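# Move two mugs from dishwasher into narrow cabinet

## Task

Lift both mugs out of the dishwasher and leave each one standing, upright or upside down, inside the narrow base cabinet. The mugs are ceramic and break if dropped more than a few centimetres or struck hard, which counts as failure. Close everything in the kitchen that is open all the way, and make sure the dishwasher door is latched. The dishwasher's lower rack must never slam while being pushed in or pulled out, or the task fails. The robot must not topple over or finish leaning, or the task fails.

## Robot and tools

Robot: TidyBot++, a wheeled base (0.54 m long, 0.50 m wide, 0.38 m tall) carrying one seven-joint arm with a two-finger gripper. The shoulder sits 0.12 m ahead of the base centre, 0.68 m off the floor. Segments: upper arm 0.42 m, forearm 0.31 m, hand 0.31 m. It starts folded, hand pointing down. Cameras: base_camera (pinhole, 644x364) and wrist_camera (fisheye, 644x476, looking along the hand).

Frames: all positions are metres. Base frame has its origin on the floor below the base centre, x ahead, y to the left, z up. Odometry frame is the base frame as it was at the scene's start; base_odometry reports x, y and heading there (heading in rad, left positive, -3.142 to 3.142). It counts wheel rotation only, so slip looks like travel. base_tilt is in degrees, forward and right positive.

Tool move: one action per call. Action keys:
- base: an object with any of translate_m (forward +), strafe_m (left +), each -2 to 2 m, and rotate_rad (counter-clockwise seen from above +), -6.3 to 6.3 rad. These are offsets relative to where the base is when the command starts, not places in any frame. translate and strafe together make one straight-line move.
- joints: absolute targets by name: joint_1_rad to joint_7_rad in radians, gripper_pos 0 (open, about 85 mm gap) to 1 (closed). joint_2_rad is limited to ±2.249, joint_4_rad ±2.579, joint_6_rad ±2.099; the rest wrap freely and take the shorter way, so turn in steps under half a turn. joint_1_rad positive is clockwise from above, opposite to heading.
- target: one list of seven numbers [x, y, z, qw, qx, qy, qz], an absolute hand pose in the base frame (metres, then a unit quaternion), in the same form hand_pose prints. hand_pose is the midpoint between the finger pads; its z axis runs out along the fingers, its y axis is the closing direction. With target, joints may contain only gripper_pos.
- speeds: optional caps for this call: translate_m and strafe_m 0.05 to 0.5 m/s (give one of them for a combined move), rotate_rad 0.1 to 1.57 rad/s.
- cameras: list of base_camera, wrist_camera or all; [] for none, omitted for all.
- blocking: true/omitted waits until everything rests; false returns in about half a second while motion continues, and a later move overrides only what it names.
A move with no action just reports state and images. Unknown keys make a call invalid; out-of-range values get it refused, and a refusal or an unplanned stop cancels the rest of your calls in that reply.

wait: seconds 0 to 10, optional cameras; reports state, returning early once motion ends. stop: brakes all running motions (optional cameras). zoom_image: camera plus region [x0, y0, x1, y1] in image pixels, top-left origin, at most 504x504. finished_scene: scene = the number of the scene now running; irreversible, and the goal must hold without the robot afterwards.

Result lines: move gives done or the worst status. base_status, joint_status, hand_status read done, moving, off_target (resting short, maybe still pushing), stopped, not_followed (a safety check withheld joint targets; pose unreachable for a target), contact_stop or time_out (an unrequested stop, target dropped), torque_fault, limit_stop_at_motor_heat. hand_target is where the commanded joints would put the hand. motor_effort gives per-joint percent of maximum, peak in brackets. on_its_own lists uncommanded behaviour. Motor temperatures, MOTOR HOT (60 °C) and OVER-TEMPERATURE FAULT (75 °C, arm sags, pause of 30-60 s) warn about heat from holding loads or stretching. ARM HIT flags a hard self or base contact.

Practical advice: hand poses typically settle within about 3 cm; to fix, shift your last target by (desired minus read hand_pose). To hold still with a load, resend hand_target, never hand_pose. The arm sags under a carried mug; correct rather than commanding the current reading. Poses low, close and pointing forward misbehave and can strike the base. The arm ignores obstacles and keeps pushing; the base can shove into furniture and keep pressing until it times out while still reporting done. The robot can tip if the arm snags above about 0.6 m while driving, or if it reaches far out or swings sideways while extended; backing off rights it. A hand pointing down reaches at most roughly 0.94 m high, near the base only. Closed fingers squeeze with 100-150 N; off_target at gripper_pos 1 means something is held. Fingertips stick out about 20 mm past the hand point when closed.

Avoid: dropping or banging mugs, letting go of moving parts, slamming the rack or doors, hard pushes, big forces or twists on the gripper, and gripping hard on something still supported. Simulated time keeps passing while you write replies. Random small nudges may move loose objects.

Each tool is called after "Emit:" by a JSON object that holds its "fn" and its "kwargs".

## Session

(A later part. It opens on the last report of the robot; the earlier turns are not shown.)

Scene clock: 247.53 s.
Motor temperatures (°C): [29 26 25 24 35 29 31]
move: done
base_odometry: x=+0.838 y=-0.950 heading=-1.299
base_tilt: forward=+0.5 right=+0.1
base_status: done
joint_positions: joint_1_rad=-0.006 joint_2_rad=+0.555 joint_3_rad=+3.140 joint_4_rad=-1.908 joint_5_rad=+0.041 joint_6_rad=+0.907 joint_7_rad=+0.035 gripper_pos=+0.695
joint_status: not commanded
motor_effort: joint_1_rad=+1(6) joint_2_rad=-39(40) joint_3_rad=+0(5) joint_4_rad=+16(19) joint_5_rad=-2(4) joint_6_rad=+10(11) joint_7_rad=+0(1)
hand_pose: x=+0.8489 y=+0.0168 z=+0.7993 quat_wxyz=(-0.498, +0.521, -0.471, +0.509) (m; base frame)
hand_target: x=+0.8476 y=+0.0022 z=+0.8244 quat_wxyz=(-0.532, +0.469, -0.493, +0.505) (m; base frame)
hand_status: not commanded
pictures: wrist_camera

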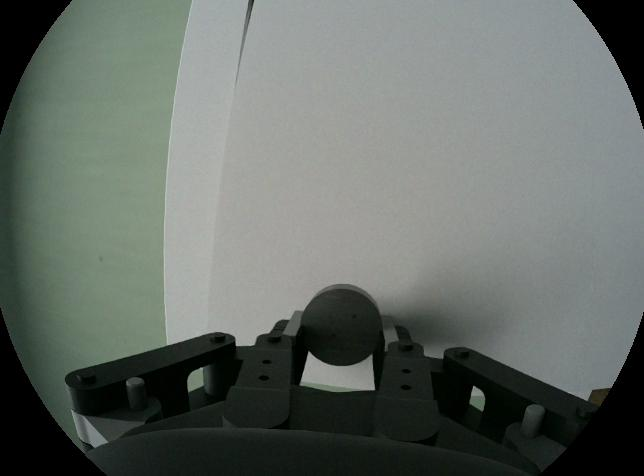

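Emit:
{"fn": "move", "kwargs": {"base": {"translate_m": -0.0493, "strafe_m": -0.0685, "rotate_rad": 0.07}, "speeds": {"translate_m": 0.1, "rotate_rad": 0.1}, "cameras": []}}

Emit:
{"fn": "move", "kwargs": {"base": {"translate_m": -0.0418, "strafe_m": -0.1072, "rotate_rad": 0.1047}, "speeds": {"translate_m": 0.1, "rotate_rad": 0.1}, "cameras": ["wrist_camera"]}}

Scene clock: 253.97 s.
Motor temperatures (°C): [29 27 25 24 35 29 31]
move: done
base_odometry: x=+0.759 y=-0.921 heading=-1.228
base_tilt: forward=+0.5 right=+0.2
base_status: done
joint_positions: joint_1_rad=+0.000 joint_2_rad=+0.555 joint_3_rad=+3.140 joint_4_rad=-1.908 joint_5_rad=+0.038 joint_6_rad=+0.907 joint_7_rad=+0.035 gripper_pos=+0.696
joint_status: not commanded
motor_effort: joint_1_rad=+0(7) joint_2_rad=-38(40) joint_3_rad=+0(5) joint_4_rad=+16(18) joint_5_rad=-2(4) joint_6_rad=+9(10) joint_7_rad=-1(1)
hand_pose: x=+0.8491 y=+0.0118 z=+0.7992 quat_wxyz=(-0.497, +0.518, -0.474, +0.510) (m; base frame)
hand_target: x=+0.8476 y=+0.0022 z=+0.8244 quat_wxyz=(-0.532, +0.469, -0.493, +0.505) (m; base frame)
hand_status: not commanded
pictures: none
No camera images: "cameras" was empty.

Scene clock: 255.67 s.
Motor temperatures (°C): [29 27 25 24 35 29 31]
move: done
base_odometry: x=+0.644 y=-0.918 heading=-1.123
base_tilt: forward=+0.5 right=+0.2
base_status: done
joint_positions: joint_1_rad=-0.003 joint_2_rad=+0.555 joint_3_rad=+3.139 joint_4_rad=-1.908 joint_5_rad=+0.035 joint_6_rad=+0.907 joint_7_rad=+0.035 gripper_pos=+0.697
joint_status: not commanded
motor_effort: joint_1_rad=+1(7) joint_2_rad=-39(40) joint_3_rad=+1(5) joint_4_rad=+17(18) joint_5_rad=-2(4) joint_6_rad=+10(10) joint_7_rad=+0(0)
hand_pose: x=+0.8491 y=+0.0136 z=+0.7993 quat_wxyz=(-0.498, +0.518, -0.474, +0.509) (m; base frame)
hand_target: x=+0.8476 y=+0.0022 z=+0.8244 quat_wxyz=(-0.532, +0.469, -0.493, +0.505) (m; base frame)
hand_status: not commanded
pictures: wrist_camera

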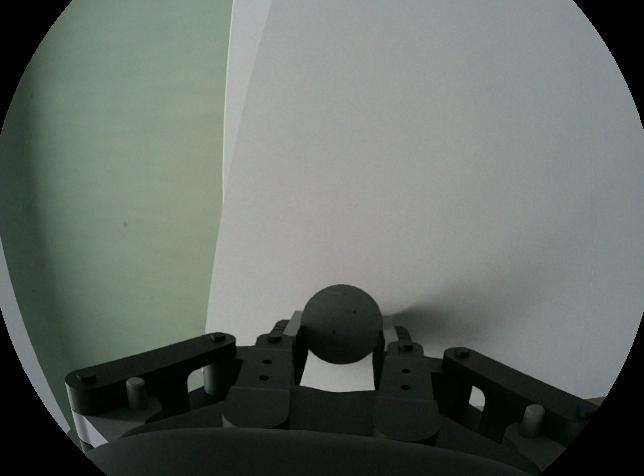

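Emit:
{"fn": "move", "kwargs": {"base": {"translate_m": -0.0402, "strafe_m": -0.1107, "rotate_rad": 0.1047}, "speeds": {"translate_m": 0.11, "rotate_rad": 0.1}, "cameras": []}}

Emit:
{"fn": "move", "kwargs": {"base": {"translate_m": -0.0367, "strafe_m": -0.1284, "rotate_rad": 0.1221}, "speeds": {"translate_m": 0.11, "rotate_rad": 0.1}, "cameras": ["wrist_camera"]}}

Scene clock: 265.33 s.
Motor temperatures (°C): [29 27 25 24 35 29 31]
move: done
base_odometry: x=+0.527 y=-0.930 heading=-1.017
base_tilt: forward=+0.5 right=+0.2
base_status: done
joint_positions: joint_1_rad=-0.007 joint_2_rad=+0.555 joint_3_rad=+3.138 joint_4_rad=-1.908 joint_5_rad=+0.033 joint_6_rad=+0.907 joint_7_rad=+0.035 gripper_pos=+0.698
joint_status: not commanded
motor_effort: joint_1_rad=+1(6) joint_2_rad=-37(39) joint_3_rad=+1(6) joint_4_rad=+18(19) joint_5_rad=-2(6) joint_6_rad=+9(10) joint_7_rad=+0(0)
hand_pose: x=+0.8490 y=+0.0161 z=+0.7992 quat_wxyz=(-0.499, +0.518, -0.474, +0.508) (m; base frame)
hand_target: x=+0.8476 y=+0.0022 z=+0.8244 quat_wxyz=(-0.532, +0.469, -0.493, +0.505) (m; base frame)
hand_status: not commanded
pictures: none
No camera images: "cameras" was empty.

Scene clock: 267.13 s.
Motor temperatures (°C): [29 27 25 24 35 29 31]
move: done
base_odometry: x=+0.398 y=-0.966 heading=-0.895
base_tilt: forward=+0.4 right=+0.2
base_status: done
joint_positions: joint_1_rad=-0.010 joint_2_rad=+0.555 joint_3_rad=+3.138 joint_4_rad=-1.908 joint_5_rad=+0.032 joint_6_rad=+0.907 joint_7_rad=+0.035 gripper_pos=+0.698
joint_status: not commanded
motor_effort: joint_1_rad=+3(6) joint_2_rad=-37(38) joint_3_rad=+3(5) joint_4_rad=+17(19) joint_5_rad=-3(6) joint_6_rad=+9(10) joint_7_rad=+0(1)
hand_pose: x=+0.8489 y=+0.0189 z=+0.7992 quat_wxyz=(-0.500, +0.519, -0.473, +0.507) (m; base frame)
hand_target: x=+0.8476 y=+0.0022 z=+0.8244 quat_wxyz=(-0.532, +0.469, -0.493, +0.505) (m; base frame)
hand_status: not commanded
pictures: wrist_camera

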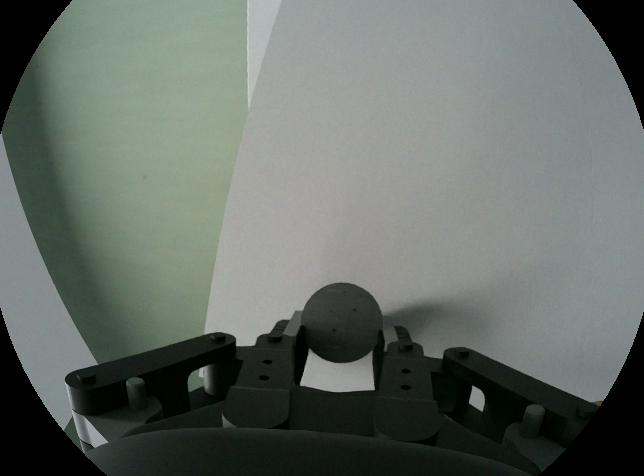

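Emit:
{"fn": "move", "kwargs": {"base": {"translate_m": -0.0308, "strafe_m": -0.16, "rotate_rad": 0.1571}, "speeds": {"translate_m": 0.105, "rotate_rad": 0.1}, "cameras": []}}

Emit:
{"fn": "move", "kwargs": {"base": {"translate_m": -0.0354, "strafe_m": -0.1818, "rotate_rad": 0.1746}, "speeds": {"translate_m": 0.105, "rotate_rad": 0.1}, "cameras": ["base_camera", "wrist_camera"]}}

Scene clock: 270.43 s.
Motor temperatures (°C): [29 27 25 24 35 29 31]
move: done
base_odometry: x=+0.254 y=-1.042 heading=-0.737
base_tilt: forward=+0.4 right=+0.1
base_status: done
joint_positions: joint_1_rad=-0.015 joint_2_rad=+0.555 joint_3_rad=+3.137 joint_4_rad=-1.909 joint_5_rad=+0.031 joint_6_rad=+0.907 joint_7_rad=+0.035 gripper_pos=+0.698
joint_status: not commanded
motor_effort: joint_1_rad=+3(8) joint_2_rad=-36(37) joint_3_rad=+2(7) joint_4_rad=+17(19) joint_5_rad=-3(6) joint_6_rad=+9(9) joint_7_rad=+0(1)
hand_pose: x=+0.8487 y=+0.0226 z=+0.7991 quat_wxyz=(-0.502, +0.519, -0.472, +0.506) (m; base frame)
hand_target: x=+0.8476 y=+0.0022 z=+0.8244 quat_wxyz=(-0.532, +0.469, -0.493, +0.505) (m; base frame)
hand_status: not commanded
pictures: none
No camera images: "cameras" was empty.

Scene clock: 272.77 s.
Motor temperatures (°C): [29 27 25 24 35 29 31]
move: done
base_odometry: x=+0.105 y=-1.153 heading=-0.561
base_tilt: forward=+0.5 right=+0.2
base_status: done
joint_positions: joint_1_rad=-0.020 joint_2_rad=+0.555 joint_3_rad=+3.134 joint_4_rad=-1.909 joint_5_rad=+0.030 joint_6_rad=+0.908 joint_7_rad=+0.035 gripper_pos=+0.698
joint_status: not commanded
motor_effort: joint_1_rad=+2(7) joint_2_rad=-36(37) joint_3_rad=+2(7) joint_4_rad=+16(20) joint_5_rad=-3(6) joint_6_rad=+8(10) joint_7_rad=-1(1)
hand_pose: x=+0.8484 y=+0.0278 z=+0.7992 quat_wxyz=(-0.504, +0.521, -0.471, +0.503) (m; base frame)
hand_target: x=+0.8476 y=+0.0022 z=+0.8244 quat_wxyz=(-0.532, +0.469, -0.493, +0.505) (m; base frame)
hand_status: not commanded
pictures: base_camera, wrist_camera

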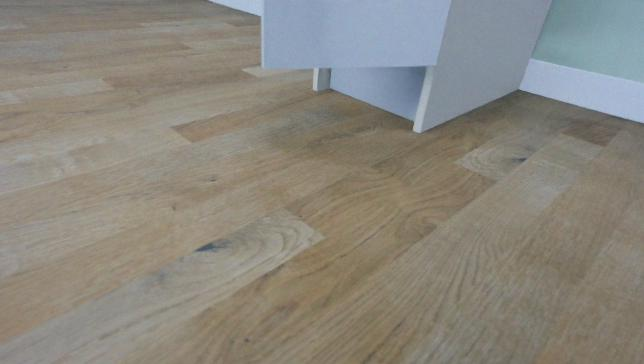

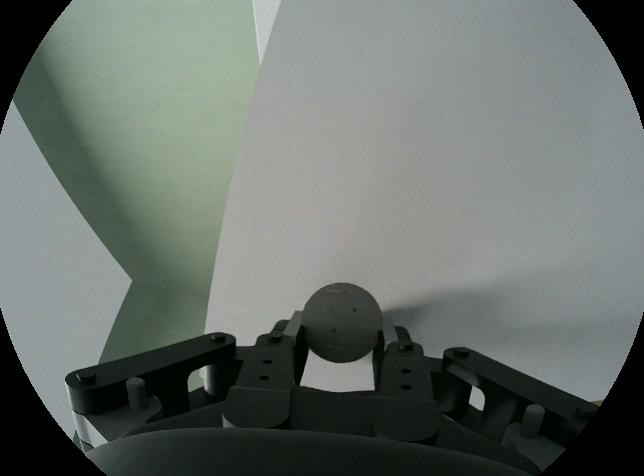

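Emit:
{"fn": "move", "kwargs": {"base": {"translate_m": -0.0314, "strafe_m": -0.198, "rotate_rad": 0.1919}, "speeds": {"translate_m": 0.105, "rotate_rad": 0.1}, "cameras": ["wrist_camera"]}}

Scene clock: 278.10 s.
Motor temperatures (°C): [29 27 25 24 35 29 31]
move: done
base_odometry: x=-0.027 y=-1.304 heading=-0.369
base_tilt: forward=+0.5 right=+0.2
base_status: done
joint_positions: joint_1_rad=-0.026 joint_2_rad=+0.555 joint_3_rad=+3.131 joint_4_rad=-1.909 joint_5_rad=+0.030 joint_6_rad=+0.908 joint_7_rad=+0.035 gripper_pos=+0.699
joint_status: not commanded
motor_effort: joint_1_rad=+3(10) joint_2_rad=-35(37) joint_3_rad=+2(8) joint_4_rad=+16(19) joint_5_rad=-3(8) joint_6_rad=+8(10) joint_7_rad=+0(1)
hand_pose: x=+0.8480 y=+0.0339 z=+0.7992 quat_wxyz=(-0.506, +0.522, -0.469, +0.501) (m; base frame)
hand_target: x=+0.8476 y=+0.0022 z=+0.8244 quat_wxyz=(-0.532, +0.469, -0.493, +0.505) (m; base frame)
hand_status: not commanded
pictures: wrist_camera

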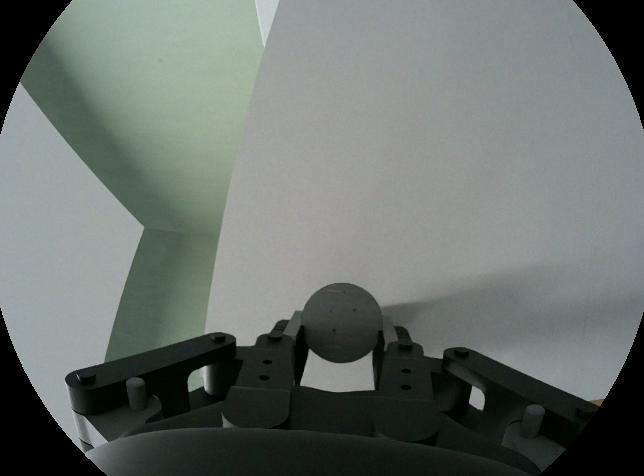

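Emit:
{"fn": "move", "kwargs": {"base": {"translate_m": -0.0307, "strafe_m": -0.1988, "rotate_rad": 0.192}, "speeds": {"translate_m": 0.105, "rotate_rad": 0.1}, "cameras": ["base_camera", "wrist_camera"]}}

Scene clock: 281.63 s.
Motor temperatures (°C): [29 27 25 24 35 29 31]
move: done
base_odometry: x=-0.127 y=-1.478 heading=-0.176
base_tilt: forward=+0.5 right=+0.2
base_status: done
joint_positions: joint_1_rad=-0.033 joint_2_rad=+0.555 joint_3_rad=+3.128 joint_4_rad=-1.910 joint_5_rad=+0.030 joint_6_rad=+0.908 joint_7_rad=+0.035 gripper_pos=+0.699
joint_status: not commanded
motor_effort: joint_1_rad=+5(10) joint_2_rad=-36(36) joint_3_rad=+4(9) joint_4_rad=+17(19) joint_5_rad=-5(8) joint_6_rad=+8(9) joint_7_rad=-1(1)
hand_pose: x=+0.8476 y=+0.0401 z=+0.7991 quat_wxyz=(-0.509, +0.524, -0.467, +0.498) (m; base frame)
hand_target: x=+0.8476 y=+0.0022 z=+0.8244 quat_wxyz=(-0.532, +0.469, -0.493, +0.505) (m; base frame)
hand_status: not commanded
pictures: base_camera, wrist_camera

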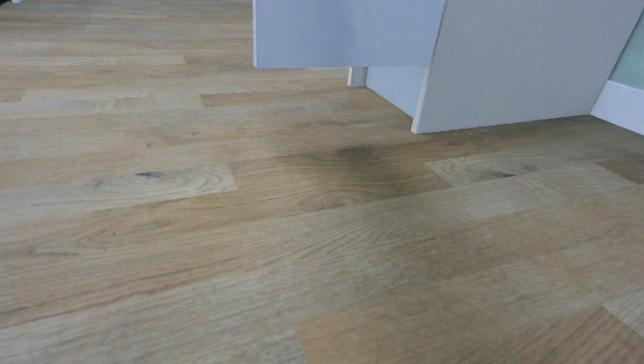

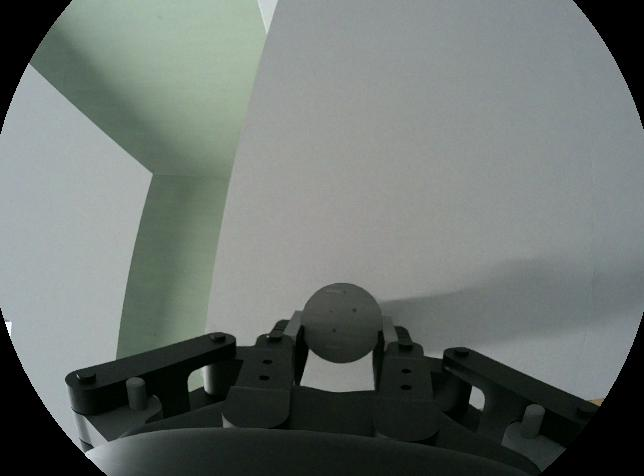

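Emit:
{"fn": "move", "kwargs": {"base": {"translate_m": -0.062, "strafe_m": -0.045}, "speeds": {"translate_m": 0.08}, "cameras": ["base_camera", "wrist_camera"]}}

Scene clock: 289.47 s.
Motor temperatures (°C): [29 27 25 24 35 29 31]
move: done
base_odometry: x=-0.195 y=-1.512 heading=-0.176
base_tilt: forward=+0.5 right=+0.1
base_status: done
joint_positions: joint_1_rad=-0.056 joint_2_rad=+0.608 joint_3_rad=+3.122 joint_4_rad=-1.831 joint_5_rad=+0.030 joint_6_rad=+0.909 joint_7_rad=+0.035 gripper_pos=+0.702
joint_status: not commanded
motor_effort: joint_1_rad=+10(13) joint_2_rad=-48(51) joint_3_rad=+6(8) joint_4_rad=+2(19) joint_5_rad=-7(9) joint_6_rad=+12(13) joint_7_rad=-1(1)
hand_pose: x=+0.8706 y=+0.0617 z=+0.8000 quat_wxyz=(-0.523, +0.522, -0.455, +0.496) (m; base frame)
hand_target: x=+0.8476 y=+0.0022 z=+0.8244 quat_wxyz=(-0.532, +0.469, -0.493, +0.505) (m; base frame)
hand_status: not commanded
pictures: base_camera, wrist_camera

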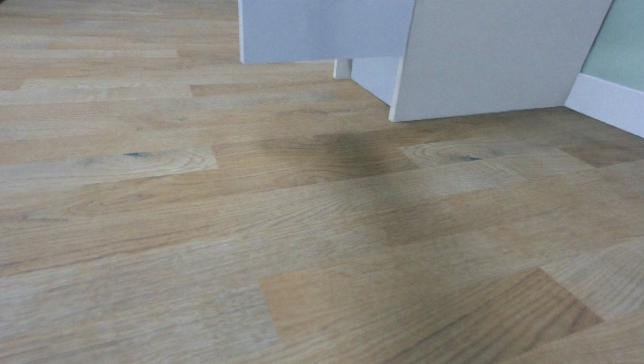

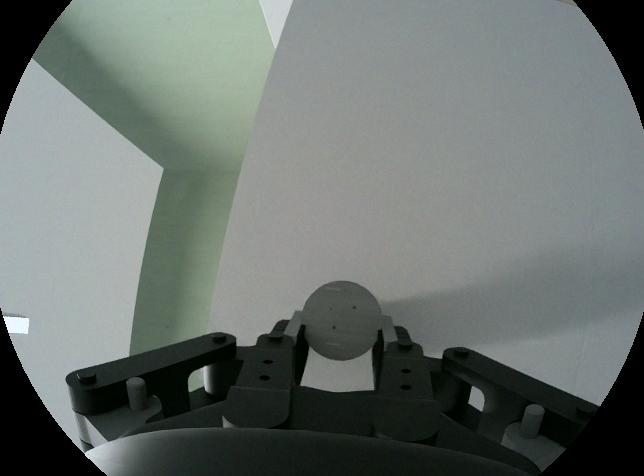

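Emit:
{"fn": "move", "kwargs": {"base": {"translate_m": 0.03, "strafe_m": 0.025}, "speeds": {"translate_m": 0.1}, "cameras": []}}

Emit:
{"fn": "move", "kwargs": {"joints": {"gripper_pos": 0.2}, "cameras": ["wrist_camera"]}}

Scene clock: 292.53 s.
Motor temperatures (°C): [29 27 25 24 35 29 31]
move: done
base_odometry: x=-0.161 y=-1.492 heading=-0.176
base_tilt: forward=+0.5 right=+0.2
base_status: done
joint_positions: joint_1_rad=-0.027 joint_2_rad=+0.561 joint_3_rad=+3.122 joint_4_rad=-1.905 joint_5_rad=+0.030 joint_6_rad=+0.915 joint_7_rad=+0.035 gripper_pos=+0.702
joint_status: not commanded
motor_effort: joint_1_rad=+0(10) joint_2_rad=-37(49) joint_3_rad=+1(7) joint_4_rad=+17(20) joint_5_rad=-2(7) joint_6_rad=+8(13) joint_7_rad=-1(1)
hand_pose: x=+0.8494 y=+0.0395 z=+0.7993 quat_wxyz=(-0.511, +0.521, -0.467, +0.499) (m; base frame)
hand_target: x=+0.8476 y=+0.0022 z=+0.8244 quat_wxyz=(-0.532, +0.469, -0.493, +0.505) (m; base frame)
hand_status: not commanded
pictures: none
No camera images: "cameras" was empty.

Scene clock: 293.40 s.
Motor temperatures (°C): [29 27 25 24 35 29 31]
move: done
base_odometry: x=-0.161 y=-1.492 heading=-0.176
base_tilt: forward=+0.5 right=+0.1
base_status: not commanded
joint_positions: joint_1_rad=-0.019 joint_2_rad=+0.561 joint_3_rad=+3.122 joint_4_rad=-1.905 joint_5_rad=+0.030 joint_6_rad=+0.915 joint_7_rad=+0.032 gripper_pos=+0.200
joint_status: all done
motor_effort: joint_1_rad=-1(2) joint_2_rad=-35(37) joint_3_rad=-1(1) joint_4_rad=+16(18) joint_5_rad=-1(2) joint_6_rad=+8(9) joint_7_rad=+0(1)
hand_pose: x=+0.8496 y=+0.0334 z=+0.7994 quat_wxyz=(-0.510, +0.519, -0.470, +0.500) (m; base frame)
hand_target: x=+0.8476 y=+0.0022 z=+0.8244 quat_wxyz=(-0.532, +0.469, -0.493, +0.505) (m; base frame)
hand_status: not commanded
pictures: wrist_camera

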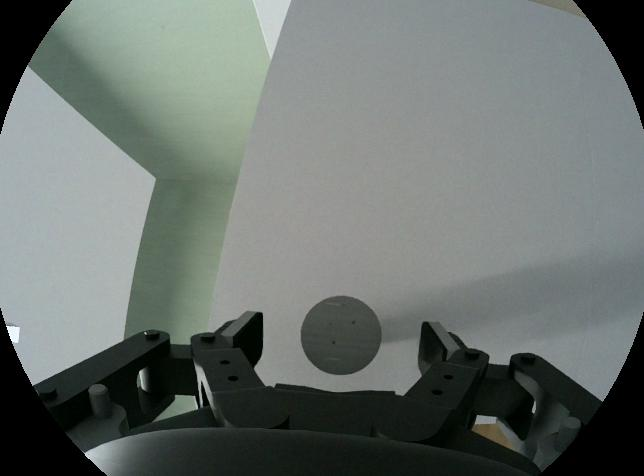

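Emit:
{"fn": "move", "kwargs": {"base": {"translate_m": -0.22}, "cameras": []}}

Emit:
{"fn": "move", "kwargs": {"base": {"rotate_rad": 0.396}, "joints": {"joint_1_rad": 0.0, "joint_2_rad": 0.27, "joint_3_rad": 3.14, "joint_4_rad": -1.79, "joint_5_rad": 0.0, "joint_6_rad": -0.4, "joint_7_rad": 1.62, "gripper_pos": 0.3}, "cameras": ["wrist_camera"]}}

Scene clock: 310.17 s.
Motor temperatures (°C): [29 27 25 24 35 29 31]
move: done
base_odometry: x=-0.378 y=-1.454 heading=-0.177
base_tilt: forward=+0.5 right=+0.2
base_status: done
joint_positions: joint_1_rad=-0.019 joint_2_rad=+0.557 joint_3_rad=+3.122 joint_4_rad=-1.905 joint_5_rad=+0.030 joint_6_rad=+0.915 joint_7_rad=+0.032 gripper_pos=+0.200
joint_status: not commanded
motor_effort: joint_1_rad=+0(2) joint_2_rad=-35(37) joint_3_rad=+0(1) joint_4_rad=+16(17) joint_5_rad=+0(1) joint_6_rad=+7(8) joint_7_rad=+0(0)
hand_pose: x=+0.8491 y=+0.0333 z=+0.8021 quat_wxyz=(-0.511, +0.518, -0.469, +0.501) (m; base frame)
hand_target: x=+0.8476 y=+0.0022 z=+0.8244 quat_wxyz=(-0.532, +0.469, -0.493, +0.505) (m; base frame)
hand_status: not commanded
pictures: none
No camera images: "cameras" was empty.

Scene clock: 312.43 s.
Motor temperatures (°C): [29 28 25 24 35 29 31]
move: done
base_odometry: x=-0.378 y=-1.454 heading=+0.219
base_tilt: forward=+0.5 right=+0.1
base_status: done
joint_positions: joint_1_rad=-0.014 joint_2_rad=+0.292 joint_3_rad=+3.129 joint_4_rad=-1.811 joint_5_rad=+0.030 joint_6_rad=-0.338 joint_7_rad=+1.533 gripper_pos=+0.300
joint_status: all done
motor_effort: joint_1_rad=-1(6) joint_2_rad=-28(36) joint_3_rad=+0(4) joint_4_rad=+18(19) joint_5_rad=+0(3) joint_6_rad=+5(9) joint_7_rad=+0(1)
hand_pose: x=+0.7114 y=+0.0137 z=+0.6875 quat_wxyz=(-0.003, +0.939, +0.006, +0.343) (m; base frame)
hand_target: x=+0.7048 y=+0.0023 z=+0.6979 quat_wxyz=(+0.008, +0.942, +0.024, +0.334) (m; base frame)
hand_status: not commanded
pictures: wrist_camera

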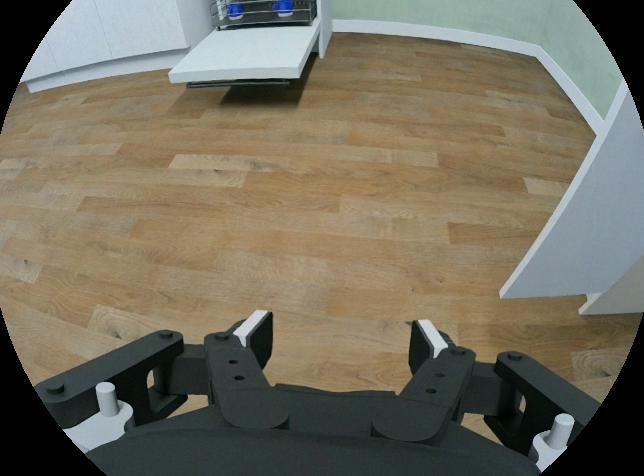

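Emit:
{"fn": "move", "kwargs": {"base": {"translate_m": 1.459, "strafe_m": 0.386}, "cameras": ["base_camera", "wrist_camera"]}}

Emit:
{"fn": "zoom_image", "kwargs": {"camera": "wrist_camera", "region": [200, 60, 460, 280]}}

Scene clock: 317.70 s.
Motor temperatures (°C): [29 28 25 24 35 29 31]
move: done
base_odometry: x=+0.962 y=-0.760 heading=+0.220
base_tilt: forward=+0.5 right=+0.1
base_status: done
joint_positions: joint_1_rad=-0.014 joint_2_rad=+0.287 joint_3_rad=+3.129 joint_4_rad=-1.806 joint_5_rad=+0.030 joint_6_rad=-0.343 joint_7_rad=+1.534 gripper_pos=+0.300
joint_status: not commanded
motor_effort: joint_1_rad=+0(2) joint_2_rad=-28(30) joint_3_rad=+0(1) joint_4_rad=+19(20) joint_5_rad=+0(1) joint_6_rad=+5(6) joint_7_rad=+0(1)
hand_pose: x=+0.7121 y=+0.0135 z=+0.6917 quat_wxyz=(-0.003, +0.938, +0.006, +0.346) (m; base frame)
hand_target: x=+0.7048 y=+0.0023 z=+0.6979 quat_wxyz=(+0.008, +0.942, +0.024, +0.334) (m; base frame)
hand_status: not commanded
pictures: base_camera, wrist_camera

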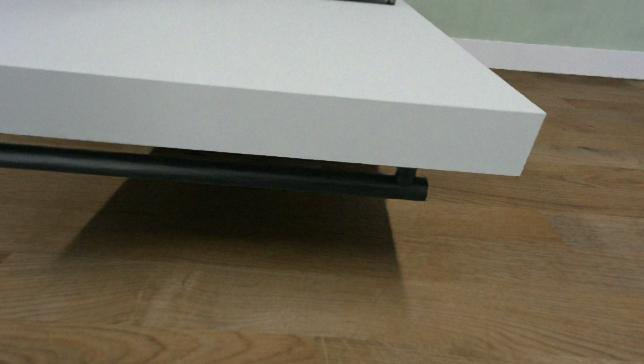

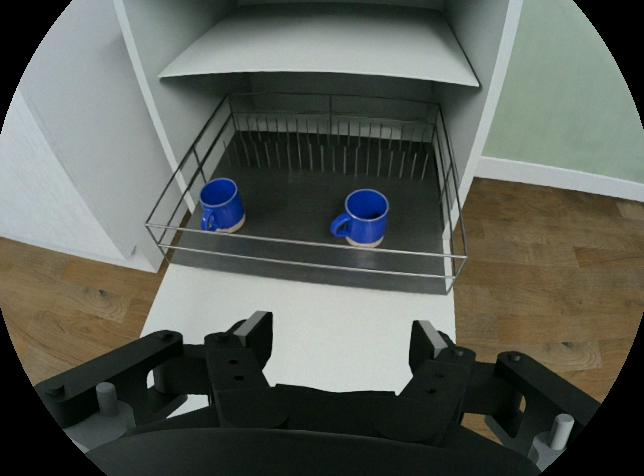

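Scaled by 1.938.

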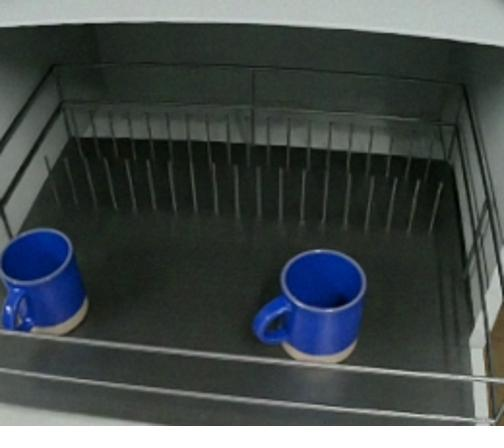

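Emit:
{"fn": "move", "kwargs": {"base": {"translate_m": 0.07, "strafe_m": -0.045}, "speeds": {"translate_m": 0.15}, "cameras": ["base_camera", "wrist_camera"]}}

Emit:
{"fn": "zoom_image", "kwargs": {"camera": "base_camera", "region": [400, 60, 640, 280]}}

Emit:
{"fn": "zoom_image", "kwargs": {"camera": "wrist_camera", "region": [140, 120, 500, 340]}}

Scene clock: 340.43 s.
Motor temperatures (°C): [29 28 25 24 35 29 31]
move: done
base_odometry: x=+1.040 y=-0.788 heading=+0.220
base_tilt: forward=+0.4 right=+0.2
base_status: done
joint_positions: joint_1_rad=-0.012 joint_2_rad=+0.285 joint_3_rad=+3.129 joint_4_rad=-1.806 joint_5_rad=+0.030 joint_6_rad=-0.343 joint_7_rad=+1.534 gripper_pos=+0.300
joint_status: not commanded
motor_effort: joint_1_rad=-2(2) joint_2_rad=-28(30) joint_3_rad=+0(1) joint_4_rad=+18(20) joint_5_rad=+0(1) joint_6_rad=+5(6) joint_7_rad=+0(1)
hand_pose: x=+0.7121 y=+0.0128 z=+0.6926 quat_wxyz=(-0.003, +0.938, +0.005, +0.346) (m; base frame)
hand_target: x=+0.7048 y=+0.0023 z=+0.6979 quat_wxyz=(+0.008, +0.942, +0.024, +0.334) (m; base frame)
hand_status: not commanded
pictures: base_camera, wrist_camera

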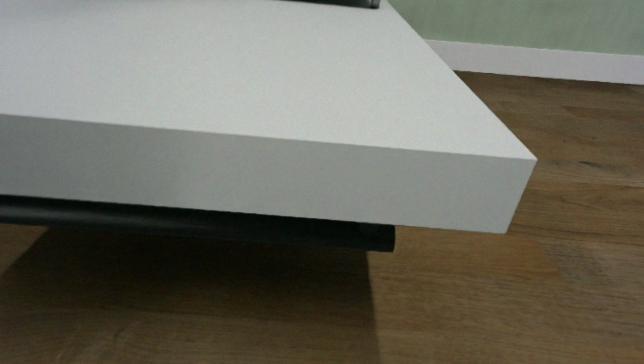

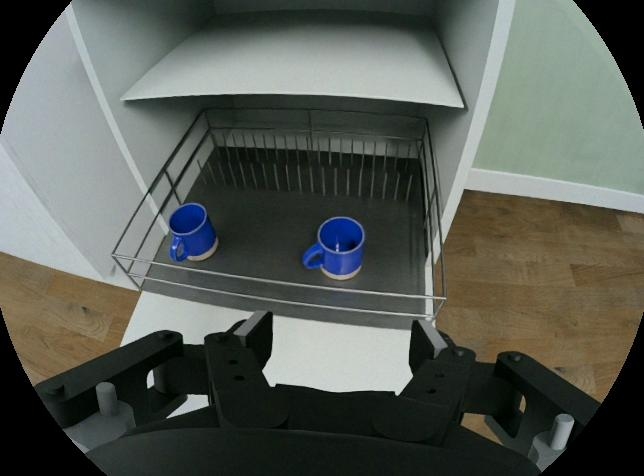

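Scaled by 2.100.

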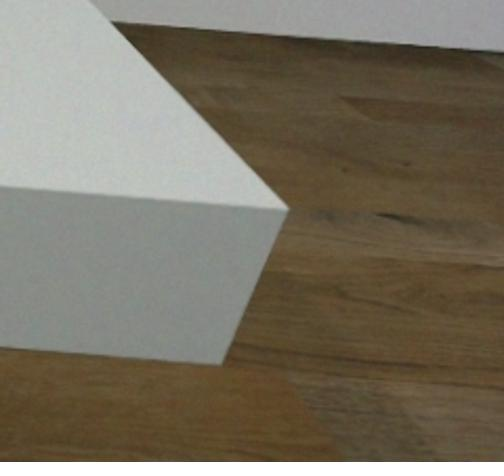

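Scaled by 1.400.

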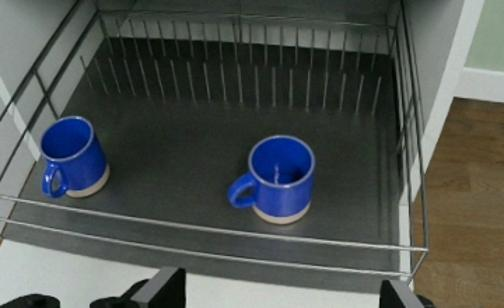

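Emit:
{"fn": "move", "kwargs": {"joints": {"joint_1_rad": 0.0, "joint_2_rad": 1.10, "joint_3_rad": 3.14, "joint_4_rad": -0.915, "joint_5_rad": 0.0, "joint_6_rad": -0.46, "joint_7_rad": 1.62, "gripper_pos": 0.3}, "cameras": ["wrist_camera"]}}

Scene clock: 366.37 s.
Motor temperatures (°C): [29 28 25 24 35 28 31]
move: done
base_odometry: x=+1.040 y=-0.788 heading=+0.220
base_tilt: forward=+0.5 right=+0.1
base_status: not commanded
joint_positions: joint_1_rad=-0.012 joint_2_rad=+1.093 joint_3_rad=+3.129 joint_4_rad=-0.938 joint_5_rad=+0.030 joint_6_rad=-0.398 joint_7_rad=+1.534 gripper_pos=+0.300
joint_status: all done
motor_effort: joint_1_rad=+0(2) joint_2_rad=-51(53) joint_3_rad=-1(1) joint_4_rad=+18(20) joint_5_rad=-1(2) joint_6_rad=+5(6) joint_7_rad=+0(1)
hand_pose: x=+0.9775 y=+0.0155 z=+0.5005 quat_wxyz=(-0.005, +0.937, +0.001, +0.349) (m; base frame)
hand_target: x=+0.9703 y=+0.0023 z=+0.4930 quat_wxyz=(+0.007, +0.945, +0.023, +0.327) (m; base frame)
hand_status: not commanded
pictures: wrist_camera

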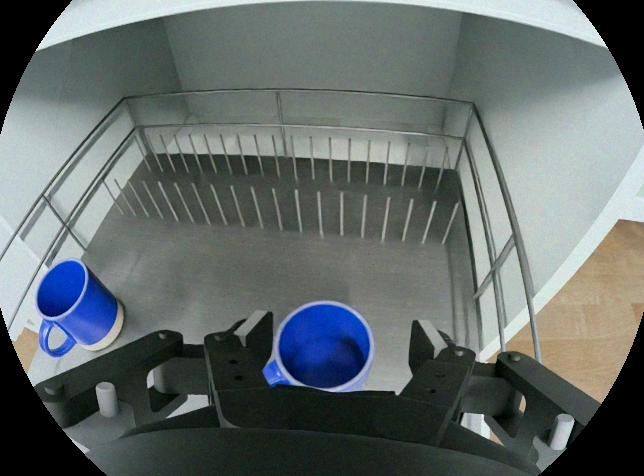

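Emit:
{"fn": "move", "kwargs": {"base": {"translate_m": 0.066, "strafe_m": -0.018}, "speeds": {"translate_m": 0.1}, "cameras": ["base_camera", "wrist_camera"]}}

Scene clock: 373.43 s.
Motor temperatures (°C): [29 28 25 24 35 28 31]
move: done
base_odometry: x=+1.109 y=-0.792 heading=+0.219
base_tilt: forward=+0.5 right=+0.1
base_status: done
joint_positions: joint_1_rad=-0.012 joint_2_rad=+1.093 joint_3_rad=+3.129 joint_4_rad=-0.934 joint_5_rad=+0.030 joint_6_rad=-0.401 joint_7_rad=+1.534 gripper_pos=+0.300
joint_status: not commanded
motor_effort: joint_1_rad=-1(3) joint_2_rad=-51(52) joint_3_rad=-1(1) joint_4_rad=+19(21) joint_5_rad=-1(1) joint_6_rad=+5(6) joint_7_rad=+0(1)
hand_pose: x=+0.9785 y=+0.0148 z=+0.5020 quat_wxyz=(-0.004, +0.937, +0.000, +0.349) (m; base frame)
hand_target: x=+0.9703 y=+0.0023 z=+0.4930 quat_wxyz=(+0.007, +0.945, +0.023, +0.327) (m; base frame)
hand_status: not commanded
pictures: base_camera, wrist_camera

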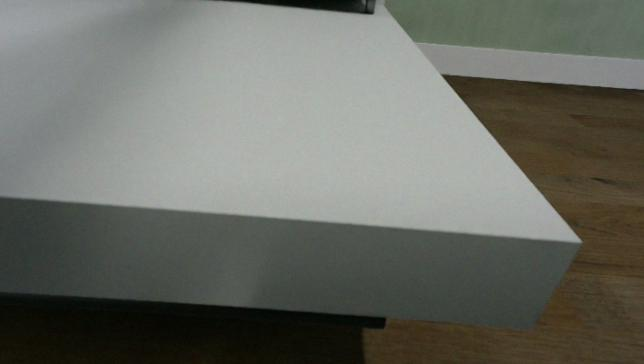

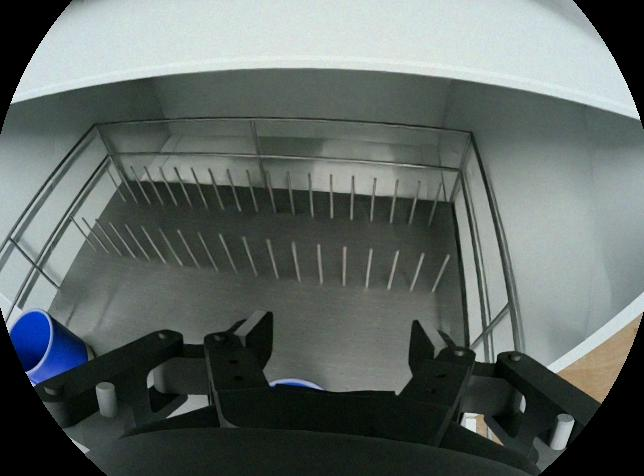

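Emit:
{"fn": "move", "kwargs": {"joints": {"joint_2_rad": 1.222, "joint_4_rad": -0.917, "joint_6_rad": -0.245}, "cameras": ["wrist_camera"]}}

Scene clock: 389.90 s.
Motor temperatures (°C): [29 28 25 24 35 28 31]
move: done
base_odometry: x=+1.109 y=-0.792 heading=+0.219
base_tilt: forward=+0.5 right=+0.1
base_status: not commanded
joint_positions: joint_1_rad=-0.012 joint_2_rad=+1.229 joint_3_rad=+3.129 joint_4_rad=-0.930 joint_5_rad=+0.030 joint_6_rad=-0.290 joint_7_rad=+1.535 gripper_pos=+0.300
joint_status: all done
motor_effort: joint_1_rad=-1(2) joint_2_rad=-52(56) joint_3_rad=-1(1) joint_4_rad=+18(20) joint_5_rad=-1(1) joint_6_rad=+5(6) joint_7_rad=-1(1)
hand_pose: x=+0.9758 y=+0.0156 z=+0.4095 quat_wxyz=(-0.006, +0.940, +0.000, +0.340) (m; base frame)
hand_target: x=+0.9933 y=+0.0022 z=+0.4303 quat_wxyz=(+0.008, +0.929, +0.023, +0.370) (m; base frame)
hand_status: not commanded
pictures: wrist_camera

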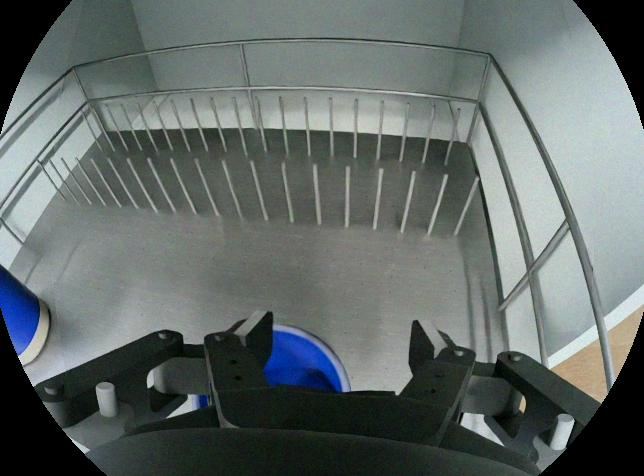

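Emit:
{"fn": "move", "kwargs": {"joints": {"joint_2_rad": 1.29, "joint_4_rad": -0.888, "joint_6_rad": -0.205}, "cameras": ["wrist_camera"]}}

Scene clock: 400.23 s.
Motor temperatures (°C): [29 29 25 24 35 28 31]
move: done
base_odometry: x=+1.109 y=-0.792 heading=+0.219
base_tilt: forward=+0.5 right=+0.2
base_status: not commanded
joint_positions: joint_1_rad=-0.012 joint_2_rad=+1.279 joint_3_rad=+3.129 joint_4_rad=-0.904 joint_5_rad=+0.030 joint_6_rad=-0.255 joint_7_rad=+1.535 gripper_pos=+0.300
joint_status: all done
motor_effort: joint_1_rad=-1(2) joint_2_rad=-51(54) joint_3_rad=-1(1) joint_4_rad=+18(19) joint_5_rad=-1(1) joint_6_rad=+5(6) joint_7_rad=+0(1)
hand_pose: x=+0.9804 y=+0.0158 z=+0.3847 quat_wxyz=(-0.006, +0.939, +0.000, +0.344) (m; base frame)
hand_target: x=+0.9956 y=+0.0022 z=+0.3931 quat_wxyz=(+0.008, +0.929, +0.023, +0.370) (m; base frame)
hand_status: not commanded
pictures: wrist_camera

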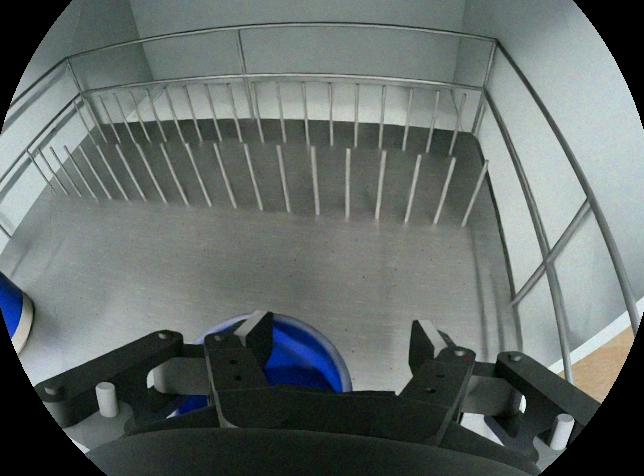

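Emit:
{"fn": "move", "kwargs": {"joints": {"joint_2_rad": 1.358, "joint_4_rad": -0.861, "joint_6_rad": -0.162}, "cameras": ["wrist_camera"]}}

Scene clock: 402.07 s.
Motor temperatures (°C): [29 29 25 24 35 28 31]
move: done
base_odometry: x=+1.109 y=-0.792 heading=+0.219
base_tilt: forward=+0.5 right=+0.1
base_status: not commanded
joint_positions: joint_1_rad=-0.012 joint_2_rad=+1.339 joint_3_rad=+3.129 joint_4_rad=-0.872 joint_5_rad=+0.030 joint_6_rad=-0.208 joint_7_rad=+1.535 gripper_pos=+0.300
joint_status: all done
motor_effort: joint_1_rad=-1(2) joint_2_rad=-52(53) joint_3_rad=-1(1) joint_4_rad=+17(19) joint_5_rad=-1(1) joint_6_rad=+5(6) joint_7_rad=+0(1)
hand_pose: x=+0.9862 y=+0.0161 z=+0.3571 quat_wxyz=(-0.007, +0.935, +0.001, +0.353) (m; base frame)
hand_target: x=+0.9955 y=+0.0022 z=+0.3554 quat_wxyz=(+0.008, +0.928, +0.023, +0.371) (m; base frame)
hand_status: not commanded
pictures: wrist_camera

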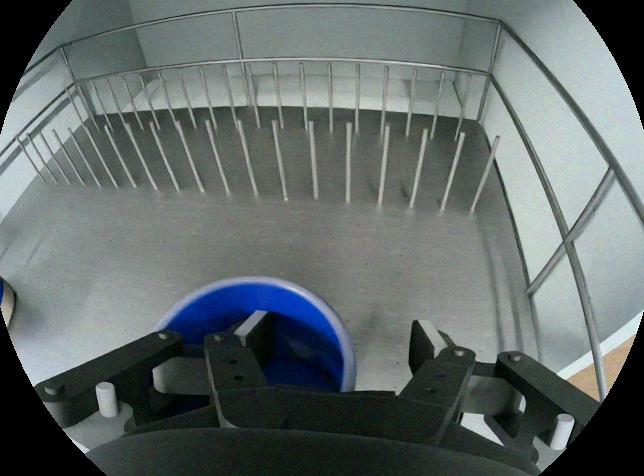

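Emit:
{"fn": "move", "kwargs": {"base": {"translate_m": -0.01}, "speeds": {"translate_m": 0.05}, "joints": {"joint_2_rad": 1.395, "joint_4_rad": -0.843, "joint_6_rad": -0.146}, "cameras": ["wrist_camera"]}}

Scene clock: 405.90 s.
Motor temperatures (°C): [29 29 25 24 35 28 31]
move: done
base_odometry: x=+1.099 y=-0.794 heading=+0.220
base_tilt: forward=+0.5 right=+0.1
base_status: done
joint_positions: joint_1_rad=-0.008 joint_2_rad=+1.365 joint_3_rad=+3.129 joint_4_rad=-0.853 joint_5_rad=+0.030 joint_6_rad=-0.186 joint_7_rad=+1.535 gripper_pos=+0.300
joint_status: all done
motor_effort: joint_1_rad=-2(4) joint_2_rad=-50(52) joint_3_rad=-1(3) joint_4_rad=+16(18) joint_5_rad=+0(1) joint_6_rad=+4(5) joint_7_rad=+0(0)
hand_pose: x=+0.9911 y=+0.0134 z=+0.3484 quat_wxyz=(-0.006, +0.933, -0.001, +0.361) (m; base frame)
hand_target: x=+0.9941 y=+0.0022 z=+0.3348 quat_wxyz=(+0.008, +0.929, +0.023, +0.370) (m; base frame)
hand_status: not commanded
pictures: wrist_camera

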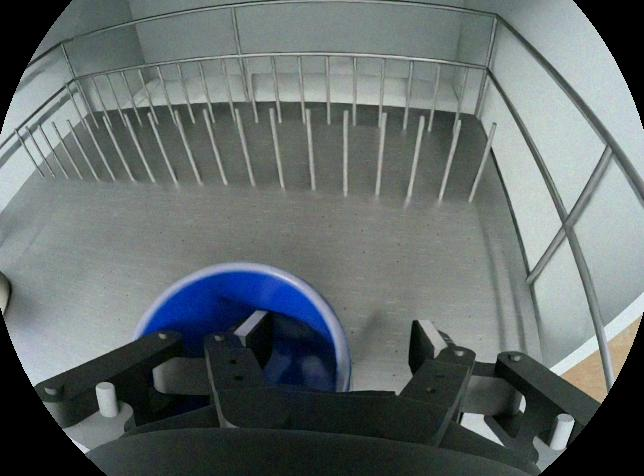

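Emit:
{"fn": "move", "kwargs": {"joints": {"joint_2_rad": 1.414}, "cameras": ["wrist_camera"]}}

Scene clock: 408.40 s.
Motor temperatures (°C): [29 29 25 24 35 28 31]
move: off_target
base_odometry: x=+1.099 y=-0.794 heading=+0.220
base_tilt: forward=+0.5 right=+0.2
base_status: not commanded
joint_positions: joint_1_rad=-0.008 joint_2_rad=+1.368 joint_3_rad=+3.129 joint_4_rad=-0.848 joint_5_rad=+0.030 joint_6_rad=-0.184 joint_7_rad=+1.535 gripper_pos=+0.300
joint_status: joint_2_rad off_target (ended at +1.368, target +1.414)
motor_effort: joint_1_rad=-1(4) joint_2_rad=-48(50) joint_3_rad=-1(1) joint_4_rad=+16(16) joint_5_rad=-1(1) joint_6_rad=+4(4) joint_7_rad=+0(0)
hand_pose: x=+0.9923 y=+0.0129 z=+0.3480 quat_wxyz=(-0.006, +0.932, -0.001, +0.362) (m; base frame)
hand_target: x=+0.9874 y=+0.0022 z=+0.3182 quat_wxyz=(+0.008, +0.932, +0.023, +0.361) (m; base frame)
hand_status: not commanded
pictures: wrist_camera

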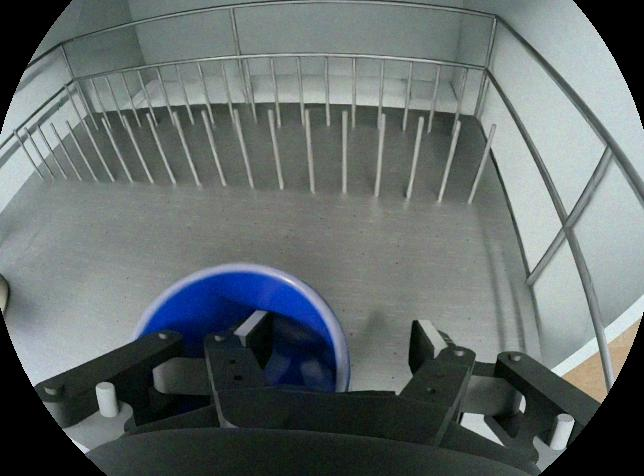

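Emit:
{"fn": "move", "kwargs": {"joints": {"gripper_pos": 0.75}, "cameras": ["wrist_camera"]}}

Scene clock: 419.40 s.
Motor temperatures (°C): [29 29 25 24 35 28 31]
move: done
base_odometry: x=+1.099 y=-0.794 heading=+0.220
base_tilt: forward=+0.5 right=+0.2
base_status: not commanded
joint_positions: joint_1_rad=-0.003 joint_2_rad=+1.369 joint_3_rad=+3.131 joint_4_rad=-0.842 joint_5_rad=+0.030 joint_6_rad=-0.178 joint_7_rad=+1.539 gripper_pos=+0.750
joint_status: all done
motor_effort: joint_1_rad=+1(3) joint_2_rad=-44(49) joint_3_rad=+0(3) joint_4_rad=+14(16) joint_5_rad=+0(2) joint_6_rad=+4(6) joint_7_rad=+0(1)
hand_pose: x=+0.9961 y=+0.0079 z=+0.3512 quat_wxyz=(-0.004, +0.930, -0.001, +0.368) (m; base frame)
hand_target: x=+0.9874 y=+0.0022 z=+0.3182 quat_wxyz=(+0.008, +0.932, +0.023, +0.361) (m; base frame)
hand_status: not commanded
pictures: wrist_camera

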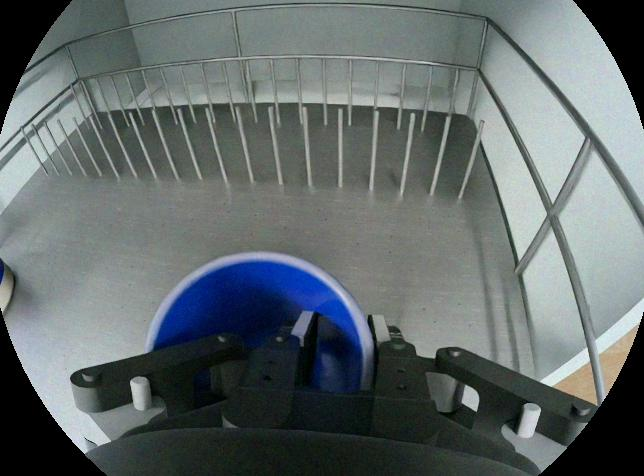

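Emit:
{"fn": "move", "kwargs": {}}

Scene clock: 432.30 s.
Motor temperatures (°C): [29 29 25 24 35 28 31]
base_odometry: x=+1.099 y=-0.794 heading=+0.220
base_tilt: forward=+0.5 right=+0.1
base_status: not commanded
joint_positions: joint_1_rad=-0.003 joint_2_rad=+1.369 joint_3_rad=+3.131 joint_4_rad=-0.842 joint_5_rad=+0.030 joint_6_rad=-0.178 joint_7_rad=+1.539 gripper_pos=+0.750
joint_status: all done
motor_effort: joint_1_rad=+1(3) joint_2_rad=-44(49) joint_3_rad=+0(3) joint_4_rad=+14(16) joint_5_rad=+0(2) joint_6_rad=+4(6) joint_7_rad=+0(1)
hand_pose: x=+0.9961 y=+0.0079 z=+0.3512 quat_wxyz=(-0.004, +0.930, -0.001, +0.368) (m; base frame)
hand_target: x=+0.9874 y=+0.0022 z=+0.3182 quat_wxyz=(+0.008, +0.932, +0.023, +0.361) (m; base frame)
hand_status: not commanded
pictures: base_camera, wrist_camera

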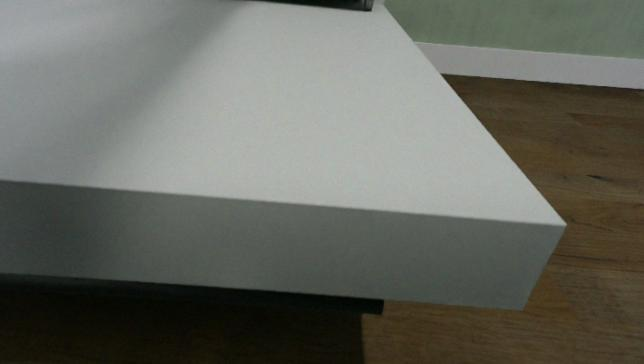

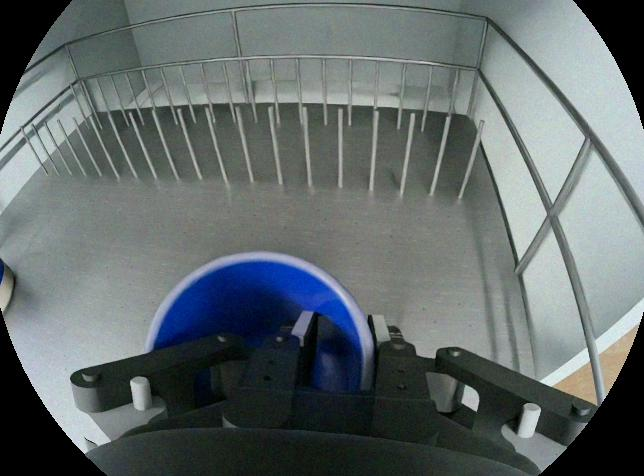

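Emit:
{"fn": "move", "kwargs": {"joints": {"gripper_pos": 0.9}, "cameras": ["wrist_camera"]}}

Emit:
{"fn": "zoom_image", "kwargs": {"camera": "wrist_camera", "region": [140, 240, 480, 430]}}

Scene clock: 434.07 s.
Motor temperatures (°C): [29 29 25 24 35 28 31]
move: done
base_odometry: x=+1.099 y=-0.794 heading=+0.220
base_tilt: forward=+0.5 right=+0.2
base_status: not commanded
joint_positions: joint_1_rad=+0.007 joint_2_rad=+1.373 joint_3_rad=+3.133 joint_4_rad=-0.831 joint_5_rad=+0.030 joint_6_rad=-0.163 joint_7_rad=+1.542 gripper_pos=+0.900
joint_status: all done
motor_effort: joint_1_rad=-3(5) joint_2_rad=-46(51) joint_3_rad=-2(3) joint_4_rad=+14(16) joint_5_rad=-1(2) joint_6_rad=+4(7) joint_7_rad=+0(1)
hand_pose: x=+1.0030 y=-0.0015 z=+0.3566 quat_wxyz=(-0.001, +0.926, -0.004, +0.378) (m; base frame)
hand_target: x=+0.9874 y=+0.0022 z=+0.3182 quat_wxyz=(+0.008, +0.932, +0.023, +0.361) (m; base frame)
hand_status: not commanded
pictures: wrist_camera

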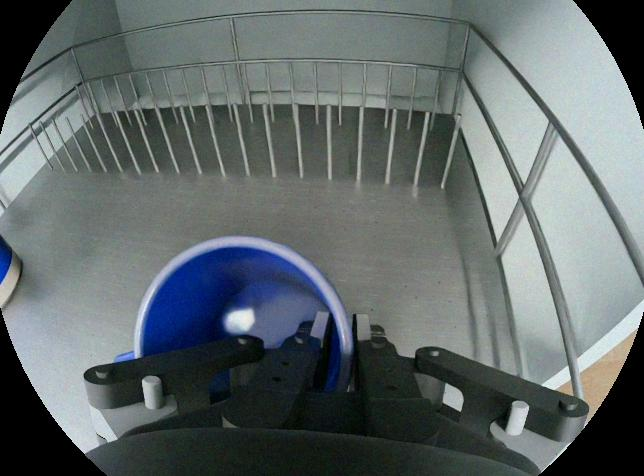

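Scaled by 1.482.

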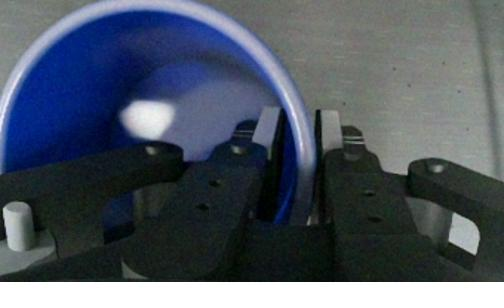

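Emit:
{"fn": "move", "kwargs": {"joints": {"gripper_pos": 0.95}, "cameras": ["wrist_camera"]}}

Emit:
{"fn": "zoom_image", "kwargs": {"camera": "wrist_camera", "region": [140, 240, 480, 430]}}

Scene clock: 436.47 s.
Motor temperatures (°C): [29 29 25 24 35 28 31]
move: done
base_odometry: x=+1.099 y=-0.794 heading=+0.220
base_tilt: forward=+0.5 right=+0.1
base_status: not commanded
joint_positions: joint_1_rad=+0.005 joint_2_rad=+1.371 joint_3_rad=+3.133 joint_4_rad=-0.831 joint_5_rad=+0.030 joint_6_rad=-0.163 joint_7_rad=+1.542 gripper_pos=+0.929
joint_status: all done
motor_effort: joint_1_rad=-1(3) joint_2_rad=-45(45) joint_3_rad=-1(2) joint_4_rad=+14(15) joint_5_rad=+0(1) joint_6_rad=+2(4) joint_7_rad=+0(0)
hand_pose: x=+1.0034 y=-0.0004 z=+0.3578 quat_wxyz=(-0.001, +0.925, -0.004, +0.379) (m; base frame)
hand_target: x=+0.9874 y=+0.0022 z=+0.3182 quat_wxyz=(+0.008, +0.932, +0.023, +0.361) (m; base frame)
hand_status: not commanded
pictures: wrist_camera

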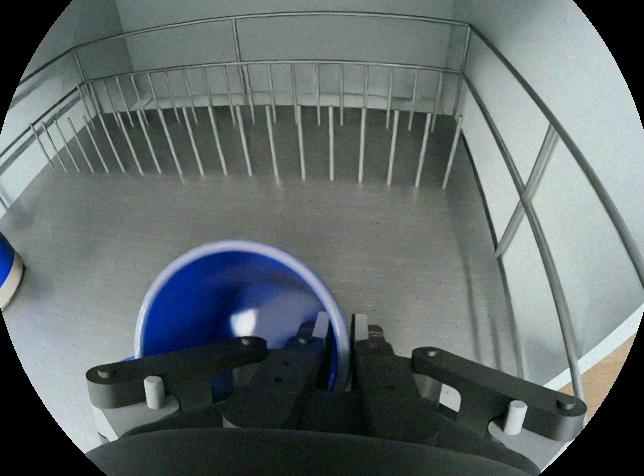

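Scaled by 1.482.

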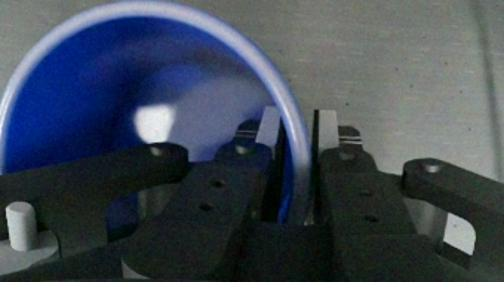

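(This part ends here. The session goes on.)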